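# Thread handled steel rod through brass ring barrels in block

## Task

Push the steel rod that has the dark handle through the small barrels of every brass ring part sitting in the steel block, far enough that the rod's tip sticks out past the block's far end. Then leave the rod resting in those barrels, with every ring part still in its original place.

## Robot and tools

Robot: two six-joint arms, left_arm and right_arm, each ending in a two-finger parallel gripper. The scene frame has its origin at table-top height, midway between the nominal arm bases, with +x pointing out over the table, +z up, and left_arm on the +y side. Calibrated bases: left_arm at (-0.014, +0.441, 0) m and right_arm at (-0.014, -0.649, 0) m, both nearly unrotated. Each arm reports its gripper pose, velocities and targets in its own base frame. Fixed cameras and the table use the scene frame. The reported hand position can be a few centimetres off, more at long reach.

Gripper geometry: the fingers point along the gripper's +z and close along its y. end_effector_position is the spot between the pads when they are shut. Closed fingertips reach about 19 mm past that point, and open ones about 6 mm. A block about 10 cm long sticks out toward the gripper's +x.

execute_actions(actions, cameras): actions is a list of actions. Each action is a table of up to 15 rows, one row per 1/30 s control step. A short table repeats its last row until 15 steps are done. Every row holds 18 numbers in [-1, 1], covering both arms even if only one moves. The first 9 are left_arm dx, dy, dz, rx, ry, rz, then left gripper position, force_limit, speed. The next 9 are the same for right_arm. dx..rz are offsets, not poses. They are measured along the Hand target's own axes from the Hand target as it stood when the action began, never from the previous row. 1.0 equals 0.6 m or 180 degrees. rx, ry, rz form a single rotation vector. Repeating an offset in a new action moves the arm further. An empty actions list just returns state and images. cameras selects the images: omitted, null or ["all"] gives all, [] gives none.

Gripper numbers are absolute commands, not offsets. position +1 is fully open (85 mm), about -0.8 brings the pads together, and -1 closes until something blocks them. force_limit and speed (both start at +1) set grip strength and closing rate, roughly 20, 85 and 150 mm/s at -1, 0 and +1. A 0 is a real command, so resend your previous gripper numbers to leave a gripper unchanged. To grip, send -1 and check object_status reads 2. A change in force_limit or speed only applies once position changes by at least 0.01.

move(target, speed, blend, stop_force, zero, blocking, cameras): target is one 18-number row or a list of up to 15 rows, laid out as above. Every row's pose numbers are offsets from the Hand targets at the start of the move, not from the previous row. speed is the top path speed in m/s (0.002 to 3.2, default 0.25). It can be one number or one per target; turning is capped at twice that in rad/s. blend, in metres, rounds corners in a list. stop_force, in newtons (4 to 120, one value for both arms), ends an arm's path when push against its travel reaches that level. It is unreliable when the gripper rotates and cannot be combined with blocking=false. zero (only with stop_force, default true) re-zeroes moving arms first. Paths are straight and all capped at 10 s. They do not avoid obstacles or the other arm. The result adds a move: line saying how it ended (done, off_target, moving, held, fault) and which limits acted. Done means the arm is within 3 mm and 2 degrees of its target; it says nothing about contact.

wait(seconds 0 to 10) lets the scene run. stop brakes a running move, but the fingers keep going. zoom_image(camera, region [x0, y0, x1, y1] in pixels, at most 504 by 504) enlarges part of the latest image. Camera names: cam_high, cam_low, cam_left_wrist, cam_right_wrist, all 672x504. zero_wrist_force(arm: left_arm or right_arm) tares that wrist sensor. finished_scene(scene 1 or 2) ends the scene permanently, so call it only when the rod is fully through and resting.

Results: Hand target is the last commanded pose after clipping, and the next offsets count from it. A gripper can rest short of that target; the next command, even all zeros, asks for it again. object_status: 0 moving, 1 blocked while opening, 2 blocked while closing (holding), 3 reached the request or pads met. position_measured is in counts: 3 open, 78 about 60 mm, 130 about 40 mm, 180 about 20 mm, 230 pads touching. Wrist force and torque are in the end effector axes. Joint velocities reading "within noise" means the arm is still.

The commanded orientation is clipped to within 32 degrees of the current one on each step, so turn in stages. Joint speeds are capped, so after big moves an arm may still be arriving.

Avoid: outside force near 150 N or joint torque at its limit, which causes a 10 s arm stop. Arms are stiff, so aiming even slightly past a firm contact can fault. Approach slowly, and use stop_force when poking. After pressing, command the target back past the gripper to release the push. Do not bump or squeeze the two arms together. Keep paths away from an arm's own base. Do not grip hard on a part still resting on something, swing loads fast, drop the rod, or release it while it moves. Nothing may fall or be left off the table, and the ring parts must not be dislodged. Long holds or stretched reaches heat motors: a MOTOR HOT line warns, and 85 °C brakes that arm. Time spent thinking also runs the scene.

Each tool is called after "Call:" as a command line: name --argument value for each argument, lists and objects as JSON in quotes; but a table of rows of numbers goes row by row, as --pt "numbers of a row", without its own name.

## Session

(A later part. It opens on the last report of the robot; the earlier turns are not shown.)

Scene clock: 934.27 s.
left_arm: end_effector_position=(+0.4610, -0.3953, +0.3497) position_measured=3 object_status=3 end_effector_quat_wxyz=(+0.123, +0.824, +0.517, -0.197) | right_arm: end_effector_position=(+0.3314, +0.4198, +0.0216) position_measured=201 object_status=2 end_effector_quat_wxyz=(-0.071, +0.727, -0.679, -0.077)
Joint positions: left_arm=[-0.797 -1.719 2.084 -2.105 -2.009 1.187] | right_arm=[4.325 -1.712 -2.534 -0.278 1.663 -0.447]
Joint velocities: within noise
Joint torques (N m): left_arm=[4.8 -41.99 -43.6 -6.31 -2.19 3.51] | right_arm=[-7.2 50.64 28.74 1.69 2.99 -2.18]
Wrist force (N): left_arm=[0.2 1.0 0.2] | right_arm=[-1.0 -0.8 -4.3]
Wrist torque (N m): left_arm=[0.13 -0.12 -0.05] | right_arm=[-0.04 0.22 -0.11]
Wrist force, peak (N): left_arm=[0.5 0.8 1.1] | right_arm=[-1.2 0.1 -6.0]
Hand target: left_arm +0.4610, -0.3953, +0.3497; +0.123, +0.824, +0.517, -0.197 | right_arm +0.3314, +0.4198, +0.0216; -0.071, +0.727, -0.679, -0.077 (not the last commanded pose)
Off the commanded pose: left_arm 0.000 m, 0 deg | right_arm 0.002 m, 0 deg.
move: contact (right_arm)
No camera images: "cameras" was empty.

Call:
move --pt "0 0 0 0 0 0 1 1 1 0 0 0 0 0 0 -0.22 -1 -1" --pt "0 0 0 0 0 0 1 1 1 -0.0017 0.0002 0.0035 0 0.0667 0 -0.22 -1 -1" --speed 0.1 --cameras '["cam_right_wrist"]'

Call:
zoom_image --camera "cam_right_wrist" --region '[260, 120, 490, 350]'

Scene clock: 959.27 s.
left_arm: end_effector_position=(+0.4610, -0.3953, +0.3497) position_measured=3 object_status=3 end_effector_quat_wxyz=(+0.123, +0.824, +0.517, -0.197) | right_arm: end_effector_position=(+0.3312, +0.4212, +0.0197) position_measured=157 object_status=3 end_effector_quat_wxyz=(+0.000, +0.731, -0.683, +0.000)
Joint positions: left_arm=[-0.797 -1.719 2.084 -2.105 -2.009 1.187] | right_arm=[4.377 -1.707 -2.445 -0.56 1.571 -0.403]
Joint velocities: within noise
Joint torques (N m): left_arm=[0.84 -40.42 -33.4 -6.2 -1.44 3.77] | right_arm=[9.36 16.33 35.9 0.68 -2.07 2.25]
Wrist force (N): left_arm=[0.2 0.8 0.2] | right_arm=[-0.1 -0.4 -0.2]
Wrist torque (N m): left_arm=[0.09 -0.11 -0.05] | right_arm=[-0.01 0.06 -0.16]
Wrist force, peak (N): left_arm=[0.7 1.2 0.5] | right_arm=[-0.9 -0.8 -4.3]
Hand target: left_arm +0.4610, -0.3953, +0.3497; +0.123, +0.824, +0.517, -0.197 | right_arm +0.3312, +0.4212, +0.0197; +0.000, +0.731, -0.683, +0.000
Off the commanded pose: left_arm 0.000 m, 0 deg | right_arm 0.000 m, 0 deg.
move: done
camera_calibration:
cam_right_wrist: T_world_to_cam=[[-0.999589, -0.0281736, -0.00533457, 0.355784], [-0.028132, 0.92756, 0.372614, -0.372419], [-0.00554974, 0.372611, -0.927971, -0.00223817], [0, 0, 0, 1]] pos_world=[0.345148, 0.356298, 0.138589]
Images, in order (width x height): cam_right_wrist 672x504.

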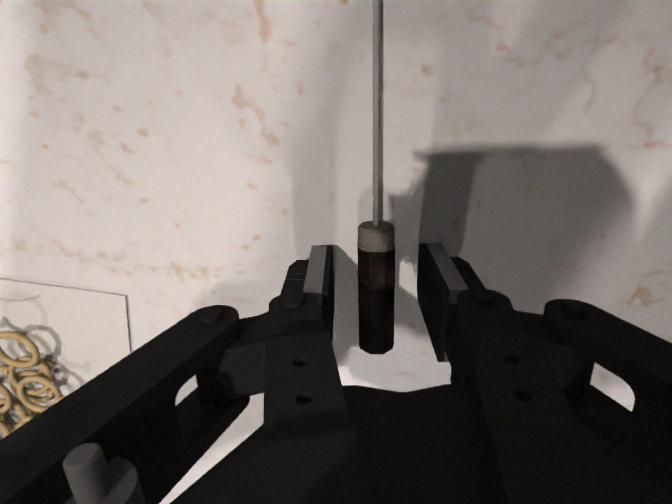

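Scaled by 2.191.

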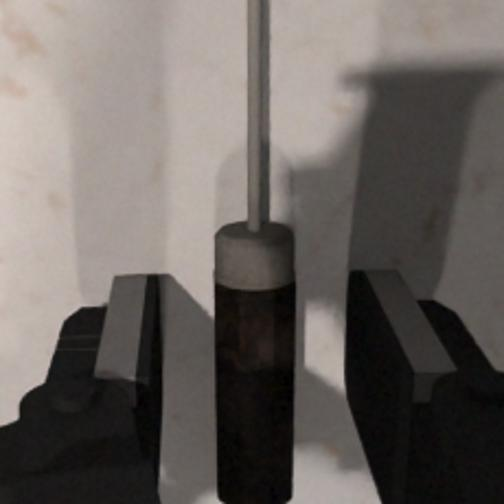

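Call:
move --target '[0,0,0,0,0,0,1,1,1,0,0,0,0,0,0,-1,-1,-1]' --speed 0.1 --cameras '["cam_right_wrist"]'

Call:
zoom_image --camera "cam_right_wrist" --region '[260, 120, 490, 350]'

Call:
zoom_image --camera "cam_right_wrist" --region '[340, 0, 420, 230]'

Scene clock: 966.60 s.
left_arm: end_effector_position=(+0.4610, -0.3953, +0.3497) position_measured=3 object_status=3 end_effector_quat_wxyz=(+0.123, +0.824, +0.517, -0.197) | right_arm: end_effector_position=(+0.3312, +0.4212, +0.0197) position_measured=201 object_status=0 end_effector_quat_wxyz=(+0.000, +0.731, -0.683, +0.000)
Joint positions: left_arm=[-0.797 -1.719 2.084 -2.105 -2.009 1.187] | right_arm=[4.377 -1.707 -2.445 -0.561 1.571 -0.403]
Joint velocities: within noise
Joint torques (N m): left_arm=[-1.9 -39.4 -33.84 -6.41 -0.93 3.6] | right_arm=[8.75 18.48 31.77 4.3 -1.92 2.14]
Wrist force (N): left_arm=[0.1 0.8 0.9] | right_arm=[0.1 -0.2 -1.1]
Wrist torque (N m): left_arm=[0.09 -0.10 -0.04] | right_arm=[-0.03 0.07 -0.16]
Wrist force, peak (N): left_arm=[0.3 1.3 0.6] | right_arm=[-0.6 -0.1 -1.3]
Hand target: left_arm +0.4610, -0.3953, +0.3497; +0.123, +0.824, +0.517, -0.197 | right_arm +0.3312, +0.4212, +0.0197; +0.000, +0.731, -0.683, +0.000
Off the commanded pose: left_arm 0.000 m, 0 deg | right_arm 0.000 m, 0 deg.
move: done
camera_calibration:
cam_right_wrist: T_world_to_cam=[[-0.999589, -0.0281754, -0.00533275, 0.355784], [-0.0281335, 0.927594, 0.372528, -0.372419], [-0.00554948, 0.372525, -0.928006, -0.0022025], [0, 0, 0, 1]] pos_world=[0.345148, 0.356299, 0.13859]
Images, in order (width x height): cam_right_wrist 672x504.

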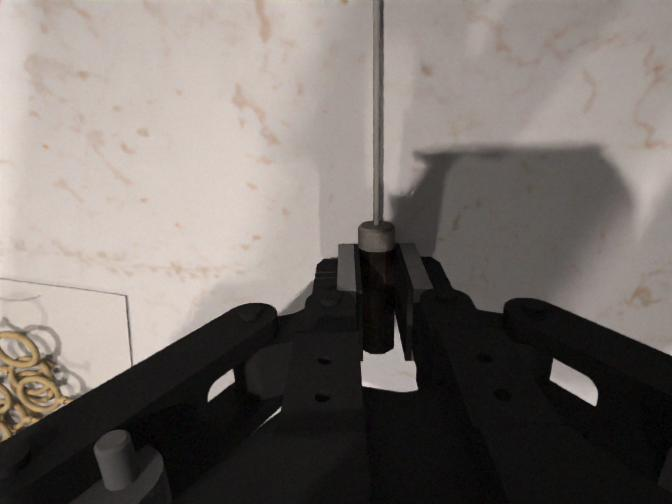

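Scaled by 2.191.

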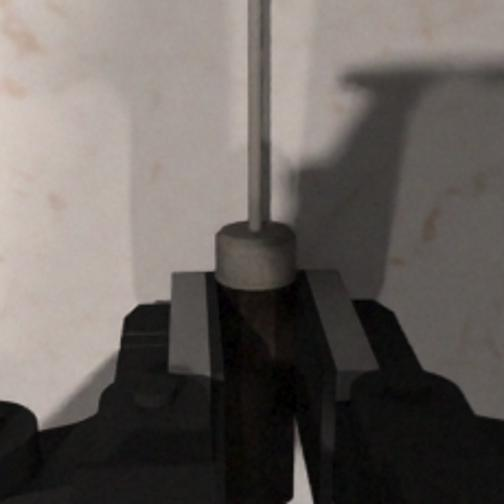

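Scaled by 2.191.

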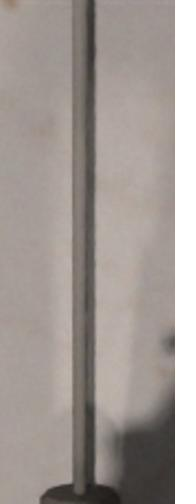

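Call:
zoom_image --camera "cam_high" --region '[180, 110, 300, 290]'

This scene's latest camera images include none from cam_high. They are from: cam_right_wrist. cam_high's image comes with the result of a call that names it in "cameras".

Call:
move --pt "0 0 0 0 0 0 1 1 1 0 0 -0.2 0 0 0 -1 -1 -1" --pt "0 0 0 0 0 0 1 1 1 0.0673 0.0717 -0.2 0 0 0 -1 -1 -1" --speed 0.15 --blend '[0.02,0]'

Call:
zoom_image --camera "cam_high" --region '[180, 80, 360, 290]'

Call:
zoom_image --camera "cam_left_wrist" --region '[280, 150, 672, 450]'

Scene clock: 1052.70 s.
left_arm: end_effector_position=(+0.4610, -0.3953, +0.3497) position_measured=3 object_status=3 end_effector_quat_wxyz=(+0.123, +0.824, +0.517, -0.197) | right_arm: end_effector_position=(+0.2911, +0.3780, +0.1397) position_measured=201 object_status=2 end_effector_quat_wxyz=(+0.000, +0.731, -0.683, +0.000)
Joint positions: left_arm=[-0.797 -1.719 2.084 -2.105 -2.009 1.187] | right_arm=[4.43 -1.371 -2.446 -0.895 1.571 -0.351]
Joint velocities: within noise
Joint torques (N m): left_arm=[-5.99 -39.37 -34.46 -6.22 -0.97 3.85] | right_arm=[13.46 36.12 35.37 1.25 -2.18 1.88]
Wrist force (N): left_arm=[0.1 1.0 0.6] | right_arm=[-0.3 -0.5 0.0]
Wrist torque (N m): left_arm=[0.12 -0.10 -0.04] | right_arm=[-0.08 0.05 -0.05]
Wrist force, peak (N): left_arm=[-0.1 1.5 0.4] | right_arm=[0.3 -0.4 2.1]
Hand target: left_arm +0.4610, -0.3953, +0.3497; +0.123, +0.824, +0.517, -0.197 | right_arm +0.2911, +0.3780, +0.1398; +0.000, +0.731, -0.683, +0.000
Off the commanded pose: left_arm 0.000 m, 0 deg | right_arm 0.000 m, 0 deg.
move: done
camera_calibration:
cam_left_wrist: T_world_to_cam=[[0.903917, -0.426879, -0.0266226, -0.564986], [-0.263174, -0.604179, 0.752135, -0.368365], [-0.337156, -0.672861, -0.658471, 0.247019], [0, 0, 0, 1]] pos_world=[0.49704, -0.297529, 0.424674]
cam_right_wrist: T_world_to_cam=[[-0.999588, -0.0282128, -0.00524005, 0.315111], [-0.0281336, 0.927593, 0.372531, -0.378179], [-0.00564948, 0.372525, -0.928005, 0.125059], [0, 0, 0, 1]] pos_world=[0.305049, 0.313099, 0.25859]

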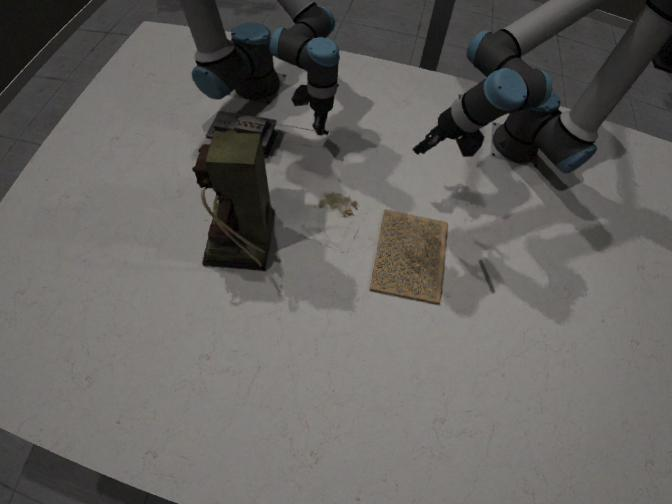

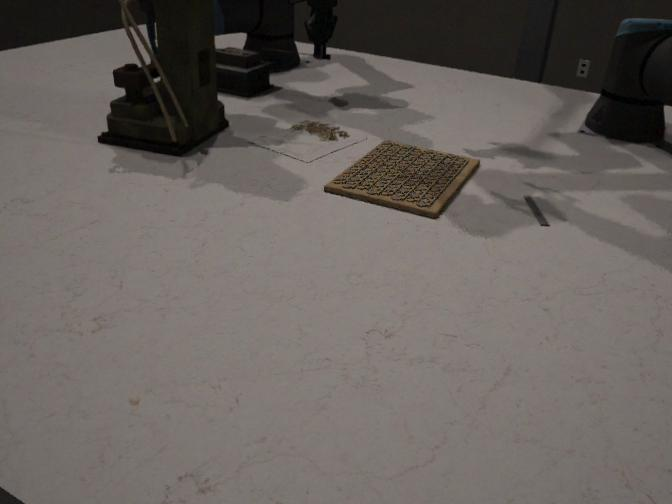

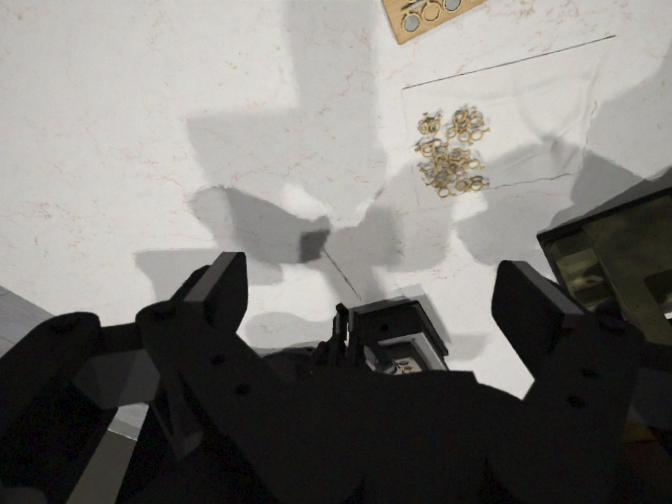

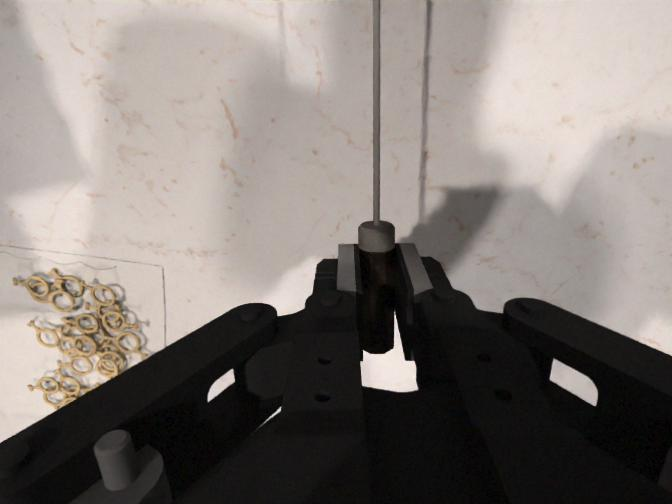

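Scaled by 2.400.

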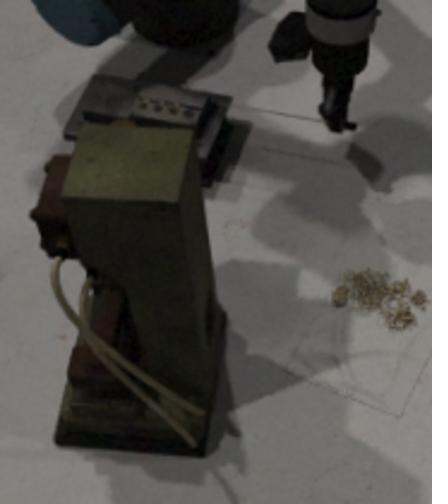

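Scaled by 1.286.

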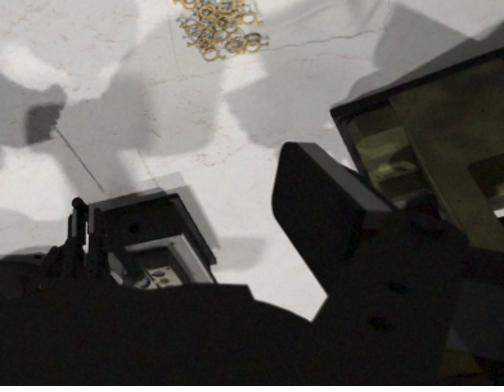

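Call:
move --pt "-0.5845 0.3628 0.3875 0.1109 0.045 0.2689 1 1 1 0 0 0 0 0 0 -1 -1 -1" --pt "-0.6438 0.2245 0.6303 0.1109 0.045 0.2689 1 1 1 0 0 0 0 0 0 -1 -1 -1" --speed '[0.3,0.15]' --blend '[0.02,0]' --cameras '["cam_left_wrist","cam_high"]'

Call:
zoom_image --camera "cam_left_wrist" --region '[236, 152, 436, 352]'

Scene clock: 1123.03 s.
left_arm: end_effector_position=(+0.4679, -0.8029, +0.3037) position_measured=3 object_status=3 end_effector_quat_wxyz=(+0.031, +0.973, +0.158, -0.164) | right_arm: end_effector_position=(+0.2911, +0.3780, +0.1397) position_measured=201 object_status=2 end_effector_quat_wxyz=(+0.000, +0.731, -0.683, +0.000)
Joint positions: left_arm=[-1.13 -1.123 1.402 -1.817 -1.905 1.694] | right_arm=[4.43 -1.371 -2.446 -0.895 1.571 -0.351]
Joint velocities: within noise
Joint torques (N m): left_arm=[-1.91 -81.58 -46.91 -4.83 -1 0.89] | right_arm=[8.81 37.03 42.62 5.44 -1.61 2.2]
Wrist force (N): left_arm=[0.7 0.3 0.2] | right_arm=[-0.2 -0.1 0.2]
Wrist torque (N m): left_arm=[0.01 -0.16 0.03] | right_arm=[-0.01 0.02 -0.05]
Wrist force, peak (N): left_arm=[-123.0 -159.8 2.1] | right_arm=[-0.2 -0.6 0.4]
Hand target: left_arm +0.4679, -0.8029, +0.3037; +0.031, +0.973, +0.158, -0.164 (not the last commanded pose) | right_arm +0.2911, +0.3780, +0.1398; +0.000, +0.731, -0.683, +0.000
Tool commands: left_gripper/position=+1.0 left_gripper/force_limit=+1.0 left_gripper/speed=+1.0 right_gripper/position=-1.0 right_gripper/force_limit=-1.0 right_gripper/speed=-1.0
Off the commanded pose: left_arm 0.198 m, 7 deg | right_arm 0.000 m, 0 deg.
FORCE FAULT: contact force on the left arm reached its limit, and that arm stopped. The contact can be on any part of that arm, not only on its tool. That arm's remaining commands of this call were not run. That arm is still stopped at the end of this call. That arm stays stopped for about 10 more seconds. Until then a move that you send moves the other arm only, and its call returns only when the move has ended. Once the stop has ended, the next robot result says so. If the stop ends while you think or write, that arm runs what you send next, counted from a new Hand target: where the arm stands when the stop ends. While its stop runs, that arm takes no new command, but its gripper still runs the gripper command that each later call begins with. Until it ends, the stop uses up actions while you think or wait. An arm that is not stopped still takes commands.
move: fault (left_arm); path passed 0 of 2 targets
camera_calibration:
cam_left_wrist: T_world_to_cam=[[0.330766, -0.943557, -0.0171297, -0.896052], [-0.706328, -0.259561, 0.658581, -0.0657797], [-0.625855, -0.205737, -0.752315, 0.483475], [0, 0, 0, 1]] pos_world=[0.552507, -0.763081, 0.391697]
Images, in order (width x height): cam_high 672x504, cam_left_wrist 672x504.

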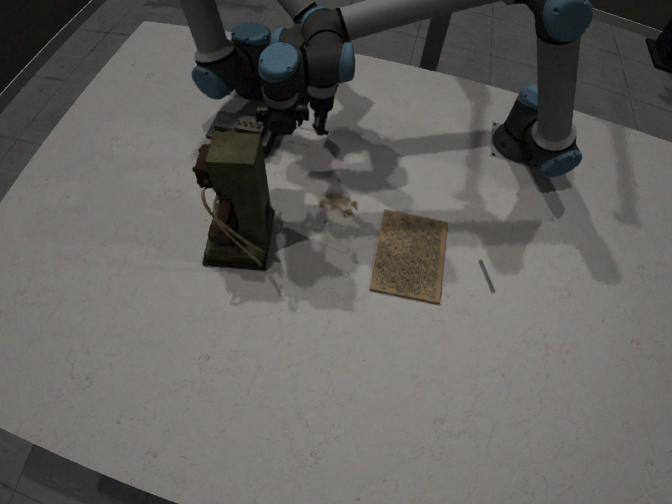

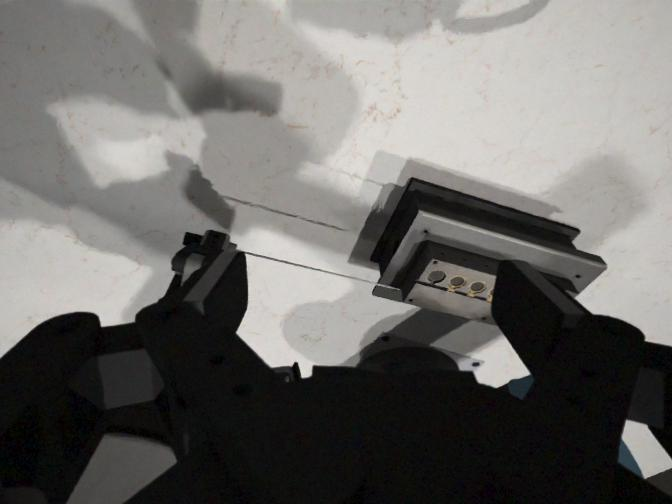

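Scaled by 2.520.

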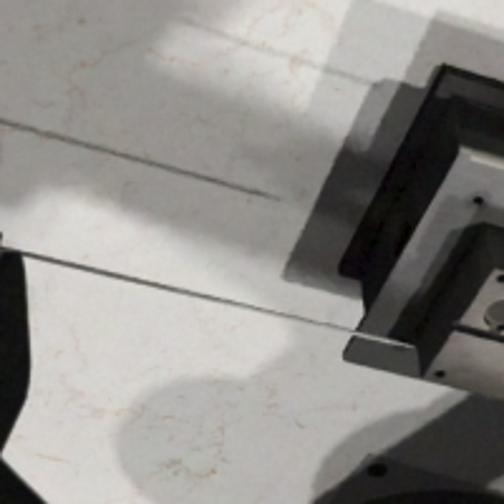

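Call:
zoom_image --camera "cam_left_wrist" --region '[340, 220, 500, 340]'

Call:
wait --seconds 4 --cameras '["cam_left_wrist"]'

Scaled by 3.150.

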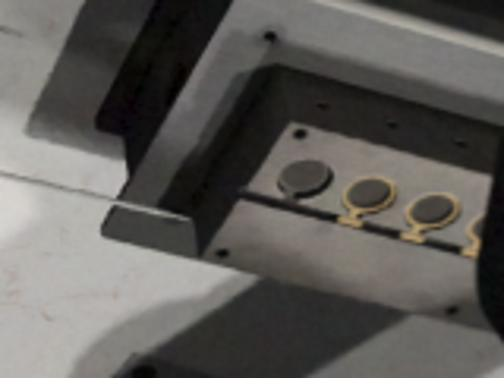

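Scene clock: 1173.23 s.
left_arm: end_effector_position=(+0.4679, -0.8029, +0.3037) position_measured=3 object_status=3 end_effector_quat_wxyz=(+0.031, +0.973, +0.158, -0.164) | right_arm: end_effector_position=(+0.2911, +0.3780, +0.1398) position_measured=201 object_status=2 end_effector_quat_wxyz=(+0.000, +0.731, -0.683, +0.000)
Joint positions: left_arm=[-1.13 -1.123 1.402 -1.817 -1.905 1.694] | right_arm=[4.43 -1.371 -2.446 -0.895 1.571 -0.351]
Joint velocities: within noise
Joint torques (N m): left_arm=[-0.75 -82.63 -45.52 -5.03 -1.08 0.44] | right_arm=[10.01 36.24 47.14 7.41 -2.09 2.15]
Wrist force (N): left_arm=[0.9 0.4 0.3] | right_arm=[-0.4 -0.2 0.1]
Wrist torque (N m): left_arm=[0.02 -0.21 0.03] | right_arm=[-0.04 0.06 -0.05]
Wrist force, peak (N): left_arm=[0.8 1.0 1.1] | right_arm=[-0.2 -0.5 0.3]
Hand target: left_arm +0.4679, -0.8029, +0.3037; +0.031, +0.973, +0.158, -0.164 (not the last commanded pose) | right_arm +0.2911, +0.3780, +0.1398; +0.000, +0.731, -0.683, +0.000
Tool commands: left_gripper/position=+1.0 left_gripper/force_limit=+1.0 left_gripper/speed=+1.0 right_gripper/position=-1.0 right_gripper/force_limit=-1.0 right_gripper/speed=-1.0
Off the commanded pose: left_arm 0.198 m, 7 deg | right_arm 0.000 m, 0 deg.
FORCE FAULT, CONTINUED: the left arm's stop, for the force fault that an earlier result reported, is over. The rest of the stop counts as 19 of the actions that you can send in this scene. During its stop the left arm's controller moved it back a little. That arm's target is now where it stood when the stop ended, not its last command. That arm accepts commands again.
wait: 4.00 s; at rest from the start
camera_calibration:
cam_left_wrist: T_world_to_cam=[[0.330766, -0.943557, -0.0171297, -0.896052], [-0.706328, -0.259561, 0.658581, -0.0657797], [-0.625855, -0.205737, -0.752315, 0.483475], [0, 0, 0, 1]] pos_world=[0.552507, -0.763081, 0.391697]
Images, in order (width x height): cam_left_wrist 672x504.

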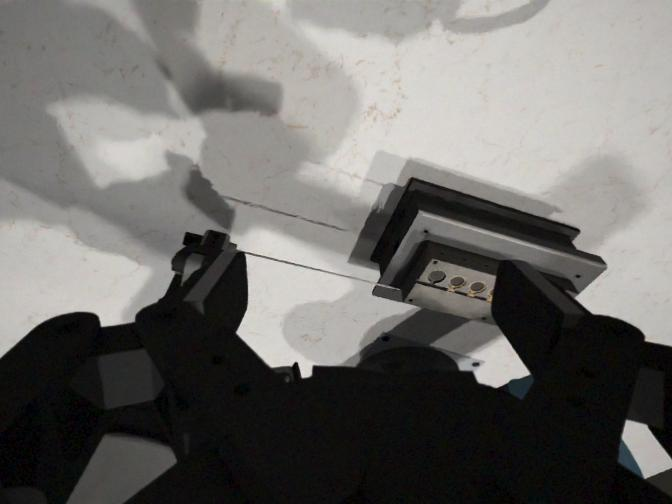

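Call:
move --pt "-0.0827 -0.053 -0.1768 0 0 0 1 1 1 0 0 0 0 0 0 -1 -1 -1" --pt "-0.2883 0.1708 -0.1032 0.1021 0.0707 0.5918 1 1 1 0 0 0 0 0 0 -1 -1 -1" --pt "-0.326 0.2302 0.1748 0.1021 0.0707 0.5918 1 1 1 0 0 0 0 0 0 -1 -1 -1" --speed '[0.1,0.3,0.15]' --blend '[0.02,0.02,0]' --cameras '["cam_left_wrist","cam_high"]'

Call:
zoom_image --camera "cam_left_wrist" --region '[236, 152, 436, 352]'

Scene clock: 1291.37 s.
left_arm: end_effector_position=(+0.3299, -0.9781, +0.3342) position_measured=3 object_status=3 end_effector_quat_wxyz=(+0.000, +0.712, -0.702, -0.001) | right_arm: end_effector_position=(+0.2911, +0.3780, +0.1398) position_measured=201 object_status=2 end_effector_quat_wxyz=(+0.000, +0.731, -0.683, +0.000)
Joint positions: left_arm=[-1.415 -0.999 1.135 -1.705 -1.571 3.283] | right_arm=[4.43 -1.371 -2.446 -0.895 1.571 -0.351]
Joint velocities: within noise
Joint torques (N m): left_arm=[11.69 -105.44 -59.93 -3.18 1.2 3.77] | right_arm=[9.23 36.64 46.26 7.5 -1.9 2.16]
Wrist force (N): left_arm=[0.1 0.4 0.2] | right_arm=[0.0 -0.4 0.0]
Wrist torque (N m): left_arm=[0.00 -0.09 -0.03] | right_arm=[-0.06 -0.01 -0.05]
Wrist force, peak (N): left_arm=[3.2 3.8 7.7] | right_arm=[-0.3 -0.6 0.4]
Hand target: left_arm +0.3300, -0.9781, +0.3344; +0.000, +0.712, -0.702, -0.001 (not the last commanded pose) | right_arm +0.2911, +0.3780, +0.1398; +0.000, +0.731, -0.683, +0.000
Off the commanded pose: left_arm 0.074 m, 0 deg | right_arm 0.000 m, 0 deg.
move: held (left_arm; a check stopped the path); path passed 2 of 3 targets; limits=held
pose unreachable (left arm): on one or more control steps of this call, first in action 0 (counted from 0), this arm could not follow its commanded pose, so it was not sent that pose on those steps. It may still have moved: this result reports where it is.
cause: moving toward the commanded pose would bring a part of the arm too close to another arm (a part of this arm just beyond joint 3 (elbow) and a part of the right arm just beyond its joint 3 (elbow)).
camera_calibration:
cam_left_wrist: T_world_to_cam=[[-0.999224, -0.034636, -0.0187437, 0.313166], [-0.0391397, 0.926137, 0.375151, 0.805602], [0.00436557, 0.375593, -0.926774, 0.803028], [0, 0, 0, 1]] pos_world=[0.340948, -1.03686, 0.447873]
Images, in order (width x height): cam_high 672x504, cam_left_wrist 672x504.

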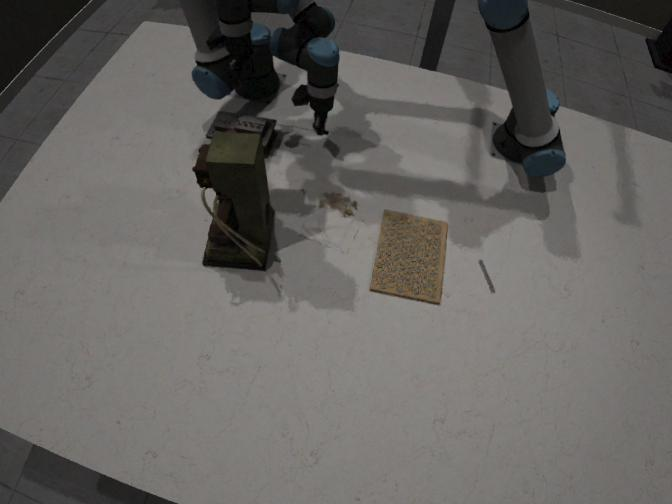

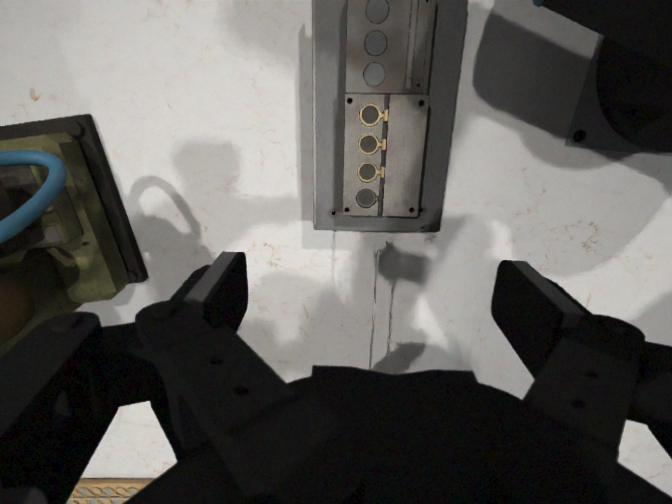

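Scaled by 2.520.

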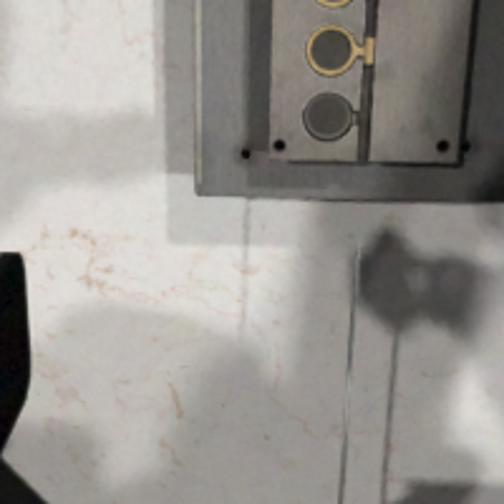

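Call:
zoom_image --camera "cam_left_wrist" --region '[340, 200, 440, 280]'

Call:
zoom_image --camera "cam_left_wrist" --region '[340, 290, 430, 375]'

Call:
zoom_image --camera "cam_left_wrist" --region '[335, 90, 435, 230]'

Scaled by 5.040.

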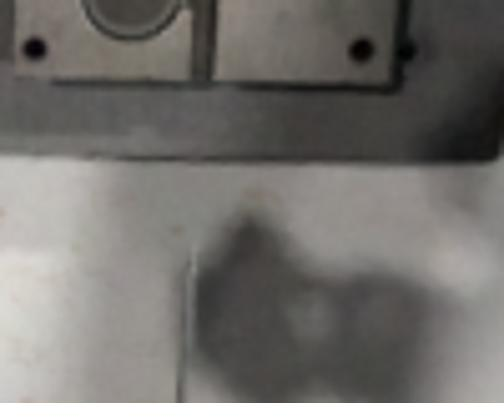

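Scaled by 5.600.

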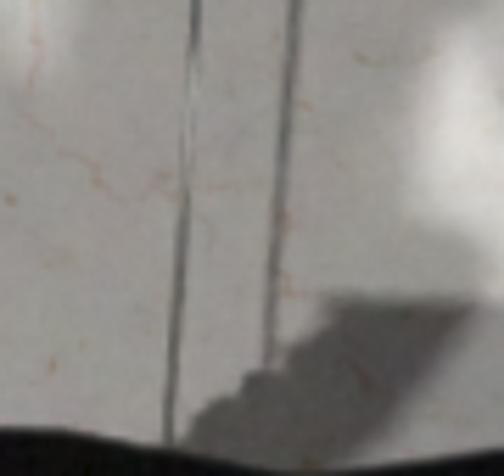

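Scaled by 3.600.

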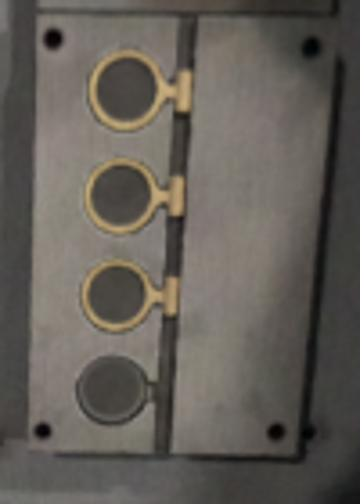

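Call:
move --target '[0,0,0,0,0,0,1,1,1,0,0.0037,0.0345,0,0.0083,0,-1,-1,-1]' --speed 0.05 --cameras '["cam_left_wrist","cam_right_wrist"]'

Call:
zoom_image --camera "cam_left_wrist" --region '[340, 180, 440, 280]'

Scene clock: 1355.40 s.
left_arm: end_effector_position=(+0.3300, -0.9781, +0.3344) position_measured=3 object_status=3 end_effector_quat_wxyz=(+0.000, +0.712, -0.702, -0.001) | right_arm: end_effector_position=(+0.2889, +0.3779, +0.1191) position_measured=201 object_status=2 end_effector_quat_wxyz=(+0.009, +0.731, -0.683, +0.009)
Joint positions: left_arm=[-1.415 -0.999 1.134 -1.705 -1.571 3.283] | right_arm=[4.44 -1.409 -2.459 -0.869 1.562 -0.34]
Joint velocities: within noise
Joint torques (N m): left_arm=[8.45 -102.68 -53.73 -5.38 -0.63 3.68] | right_arm=[9.23 4.78 33.03 9.23 -2.3 2.39]
Wrist force (N): left_arm=[0.3 0.3 0.7] | right_arm=[-0.6 -0.6 0.3]
Wrist torque (N m): left_arm=[-0.01 -0.12 -0.03] | right_arm=[-0.08 0.08 -0.03]
Wrist force, peak (N): left_arm=[0.2 0.5 0.9] | right_arm=[-0.7 -0.2 0.9]
Hand target: left_arm +0.3300, -0.9781, +0.3344; +0.000, +0.712, -0.702, -0.001 | right_arm +0.2889, +0.3779, +0.1191; +0.009, +0.731, -0.683, +0.009
Off the commanded pose: left_arm 0.000 m, 0 deg | right_arm 0.000 m, 0 deg.
move: done
camera_calibration:
cam_left_wrist: T_world_to_cam=[[-0.999224, -0.0346378, -0.0187445, 0.313272], [-0.0391417, 0.926137, 0.375151, 0.805439], [0.00436555, 0.375593, -0.926774, 0.803175], [0, 0, 0, 1]] pos_world=[0.341048, -1.03676, 0.448073]
cam_right_wrist: T_world_to_cam=[[-0.999579, -0.0283058, -0.00630725, 0.312874], [-0.0287299, 0.936954, 0.348269, -0.370914], [-0.00394842, 0.348303, -0.937374, 0.115711], [0, 0, 0, 1]] pos_world=[0.302543, 0.316083, 0.239615]
Images, in order (width x height): cam_left_wrist 672x504, cam_right_wrist 672x504.

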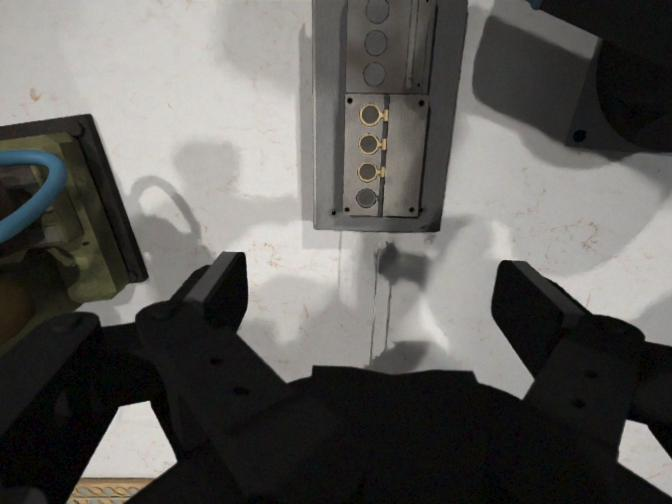

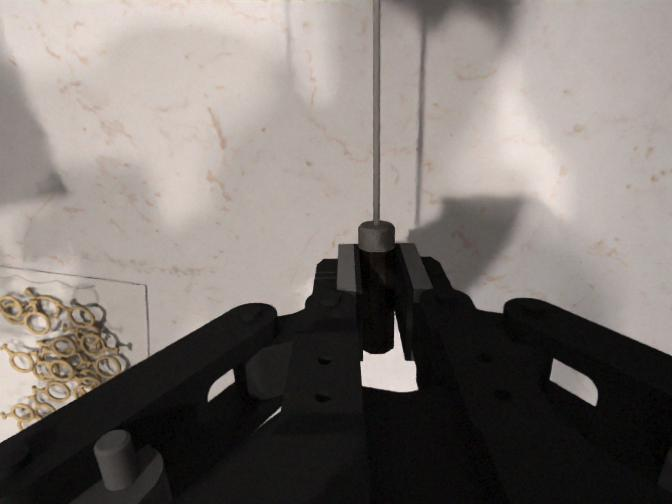

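Scaled by 5.040.

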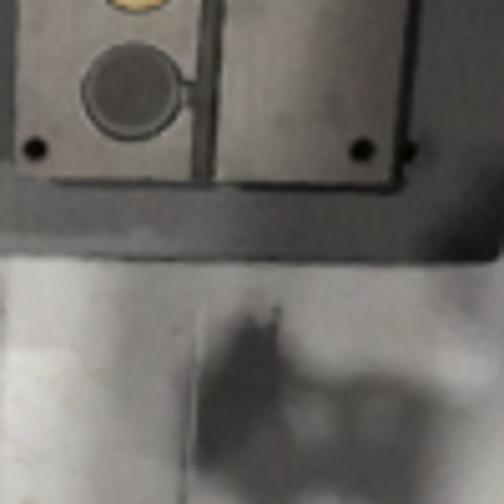

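Call:
move --target '[0,0,0,0,0,0,1,1,1,0.05,0,0.0013,0,0,0,-1,-1,-1]' --speed 0.05 --cameras '["cam_left_wrist"]'

Call:
zoom_image --camera "cam_left_wrist" --region '[340, 160, 440, 260]'

Call:
zoom_image --camera "cam_left_wrist" --region '[355, 180, 405, 230]'

Scene clock: 1373.07 s.
left_arm: end_effector_position=(+0.3300, -0.9781, +0.3344) position_measured=3 object_status=3 end_effector_quat_wxyz=(+0.000, +0.712, -0.702, -0.001) | right_arm: end_effector_position=(+0.2909, +0.3480, +0.1190) position_measured=201 object_status=2 end_effector_quat_wxyz=(+0.009, +0.731, -0.683, +0.009)
Joint positions: left_arm=[-1.415 -0.999 1.134 -1.705 -1.571 3.283] | right_arm=[4.416 -1.362 -2.494 -0.881 1.562 -0.364]
Joint velocities: within noise
Joint torques (N m): left_arm=[7.27 -101.28 -50.03 -5.91 -0.52 3.61] | right_arm=[-8.57 38.69 32.92 1.37 -2.09 -2.27]
Wrist force (N): left_arm=[0.4 0.0 0.5] | right_arm=[-0.3 -0.2 0.0]
Wrist torque (N m): left_arm=[-0.06 -0.13 -0.04] | right_arm=[-0.04 0.06 -0.07]
Wrist force, peak (N): left_arm=[0.1 -0.1 1.2] | right_arm=[-1.3 -0.1 0.3]
Hand target: left_arm +0.3300, -0.9781, +0.3344; +0.000, +0.712, -0.702, -0.001 | right_arm +0.2909, +0.3479, +0.1191; +0.009, +0.731, -0.683, +0.009
Off the commanded pose: left_arm 0.000 m, 0 deg | right_arm 0.000 m, 0 deg.
move: done
camera_calibration:
cam_left_wrist: T_world_to_cam=[[-0.999224, -0.0346378, -0.0187445, 0.313272], [-0.0391417, 0.926137, 0.375151, 0.805439], [0.00436555, 0.375593, -0.926774, 0.803175], [0, 0, 0, 1]] pos_world=[0.341048, -1.03676, 0.448073]
Images, in order (width x height): cam_left_wrist 672x504.

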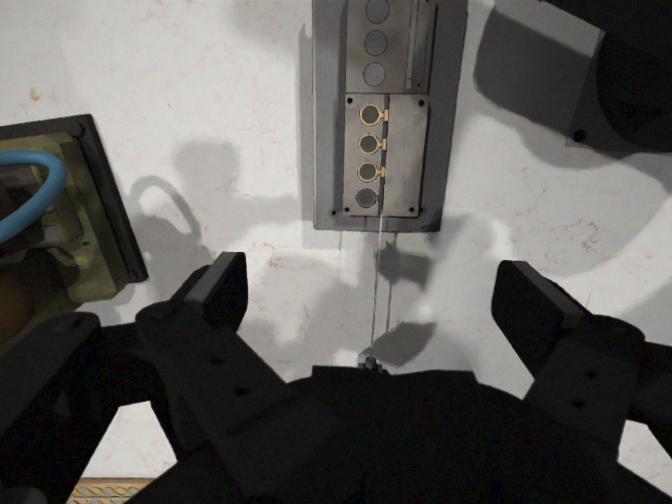

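Scaled by 5.040.

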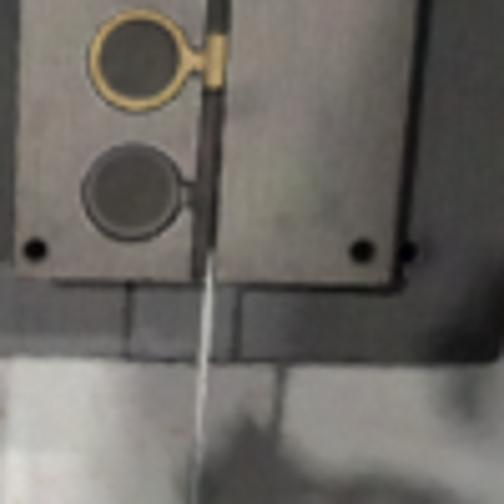

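Scaled by 10.080.

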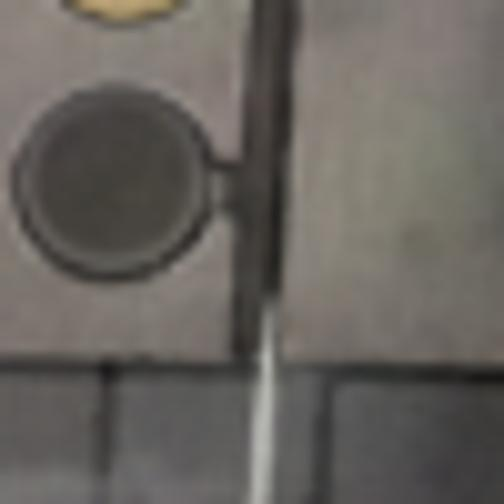

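Call:
zero_wrist_force --arm "right_arm"

Call:
move --target '[0,0,0,0,0,0,1,1,1,-0.0002,0,0.00667,0,0,0,-1,-1,-1]' --speed 0.01 --cameras '["cam_left_wrist"]'

Call:
zoom_image --camera "cam_left_wrist" --region '[355, 180, 405, 230]'

Wrist force sensor zeroed.

Scene clock: 1401.30 s.
left_arm: end_effector_position=(+0.3300, -0.9781, +0.3344) position_measured=3 object_status=3 end_effector_quat_wxyz=(+0.000, +0.712, -0.702, -0.001) | right_arm: end_effector_position=(+0.2909, +0.3479, +0.1151) position_measured=201 object_status=2 end_effector_quat_wxyz=(+0.009, +0.731, -0.683, +0.009)
Joint positions: left_arm=[-1.415 -0.999 1.134 -1.705 -1.571 3.283] | right_arm=[4.416 -1.369 -2.498 -0.87 1.562 -0.364]
Joint velocities: within noise
Joint torques (N m): left_arm=[5.46 -100.2 -45.98 -5.97 -0.72 3.39] | right_arm=[-1.07 0.32 33.32 9.01 -1.41 -1.07]
Wrist force (N, zeroed by zero_wrist_force on right_arm): left_arm=[0.0 0.3 0.0] | right_arm=[0.2 0.0 0.2]
Wrist torque (N m, zeroed by zero_wrist_force on right_arm): left_arm=[-0.01 -0.06 -0.03] | right_arm=[0.00 -0.04 0.01]
Wrist force, peak (N, zeroed by zero_wrist_force on right_arm): left_arm=[-0.2 -0.3 1.1] | right_arm=[0.0 0.1 0.5]
Hand target: left_arm +0.3300, -0.9781, +0.3344; +0.000, +0.712, -0.702, -0.001 | right_arm +0.2909, +0.3479, +0.1150; +0.009, +0.731, -0.683, +0.009
Off the commanded pose: left_arm 0.000 m, 0 deg | right_arm 0.000 m, 0 deg.
move: done
camera_calibration:
cam_left_wrist: T_world_to_cam=[[-0.999224, -0.0346378, -0.0187445, 0.313272], [-0.0391417, 0.926137, 0.375151, 0.805439], [0.00436555, 0.375593, -0.926774, 0.803175], [0, 0, 0, 1]] pos_world=[0.341048, -1.03676, 0.448073]
Images, in order (width x height): cam_left_wrist 672x504.

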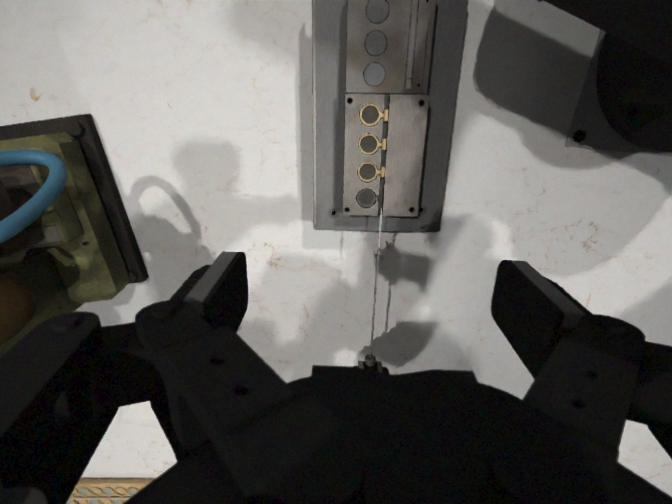

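Scaled by 10.080.

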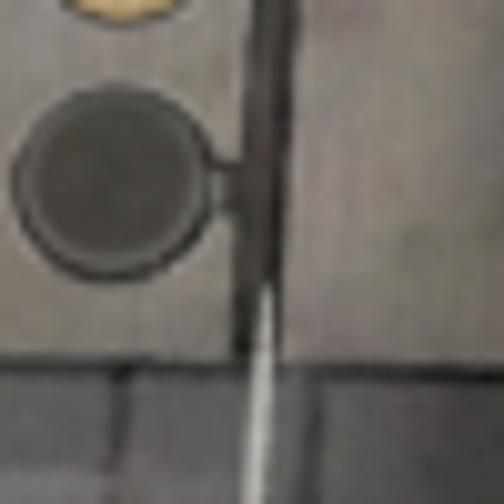

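Call:
move --target '[0,0,0,0,0,0,1,1,1,-0.0001,0,0.0025,0,0,0,-1,-1,-1]' --speed 0.005 --stop_force 4 --zero false --cameras '[]'

Call:
move --target '[0,0,0,0,0,0,1,1,1,0,0,0.00083,0,0,0,-1,-1,-1]' --speed 0.005 --stop_force 4 --zero false --cameras '["cam_left_wrist"]'

Call:
zoom_image --camera "cam_left_wrist" --region '[355, 180, 405, 230]'

Scene clock: 1419.97 s.
left_arm: end_effector_position=(+0.3300, -0.9781, +0.3344) position_measured=3 object_status=3 end_effector_quat_wxyz=(+0.000, +0.712, -0.702, -0.001) | right_arm: end_effector_position=(+0.2909, +0.3479, +0.1135) position_measured=201 object_status=2 end_effector_quat_wxyz=(+0.009, +0.731, -0.683, +0.009)
Joint positions: left_arm=[-1.415 -0.999 1.134 -1.705 -1.571 3.283] | right_arm=[4.416 -1.372 -2.5 -0.866 1.562 -0.364]
Joint velocities: within noise
Joint torques (N m): left_arm=[3.14 -97.76 -41.68 -6.03 -0.5 3.37] | right_arm=[9.36 0.09 34.38 8.71 -0.39 1.29]
Wrist force (N, zeroed by zero_wrist_force on right_arm): left_arm=[0.0 -0.2 0.9] | right_arm=[-0.2 -0.2 0.1]
Wrist torque (N m, zeroed by zero_wrist_force on right_arm): left_arm=[-0.09 -0.06 -0.03] | right_arm=[-0.02 0.01 0.02]
Wrist force, peak (N, zeroed by zero_wrist_force on right_arm): left_arm=[0.5 0.0 1.0] | right_arm=[0.0 -0.2 0.6]
Hand target: left_arm +0.3300, -0.9781, +0.3344; +0.000, +0.712, -0.702, -0.001 | right_arm +0.2909, +0.3479, +0.1135; +0.009, +0.731, -0.683, +0.009
Off the commanded pose: left_arm 0.000 m, 0 deg | right_arm 0.000 m, 0 deg.
move: done
No camera images: "cameras" was empty.

Scene clock: 1421.07 s.
left_arm: end_effector_position=(+0.3300, -0.9781, +0.3344) position_measured=3 object_status=3 end_effector_quat_wxyz=(+0.000, +0.712, -0.702, -0.001) | right_arm: end_effector_position=(+0.2909, +0.3479, +0.1130) position_measured=201 object_status=2 end_effector_quat_wxyz=(+0.009, +0.731, -0.683, +0.009)
Joint positions: left_arm=[-1.415 -0.999 1.134 -1.705 -1.571 3.283] | right_arm=[4.416 -1.372 -2.5 -0.864 1.562 -0.364]
Joint velocities: within noise
Joint torques (N m): left_arm=[2.49 -98.11 -40.33 -5.84 -0.52 3.32] | right_arm=[5.13 0.33 34.03 8.68 -0.14 0.59]
Wrist force (N, zeroed by zero_wrist_force on right_arm): left_arm=[0.4 0.1 0.7] | right_arm=[0.1 0.0 0.2]
Wrist torque (N m, zeroed by zero_wrist_force on right_arm): left_arm=[-0.04 -0.14 -0.03] | right_arm=[0.01 -0.03 0.02]
Wrist force, peak (N, zeroed by zero_wrist_force on right_arm): left_arm=[0.4 0.6 0.6] | right_arm=[-0.1 0.2 0.5]
Hand target: left_arm +0.3300, -0.9781, +0.3344; +0.000, +0.712, -0.702, -0.001 | right_arm +0.2909, +0.3479, +0.1130; +0.009, +0.731, -0.683, +0.009
Off the commanded pose: left_arm 0.000 m, 0 deg | right_arm 0.000 m, 0 deg.
move: done
camera_calibration:
cam_left_wrist: T_world_to_cam=[[-0.999224, -0.0346378, -0.0187445, 0.313272], [-0.0391417, 0.926137, 0.375151, 0.805439], [0.00436555, 0.375593, -0.926774, 0.803175], [0, 0, 0, 1]] pos_world=[0.341048, -1.03676, 0.448073]
Images, in order (width x height): cam_left_wrist 672x504.

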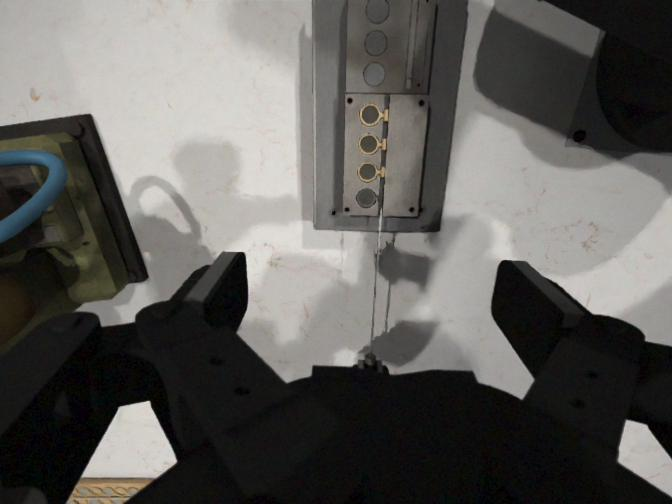

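Scaled by 10.080.

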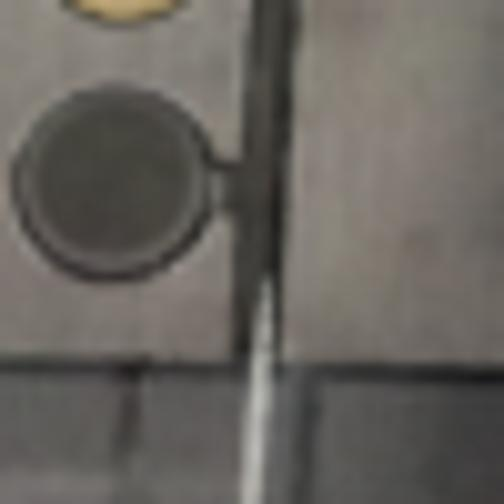

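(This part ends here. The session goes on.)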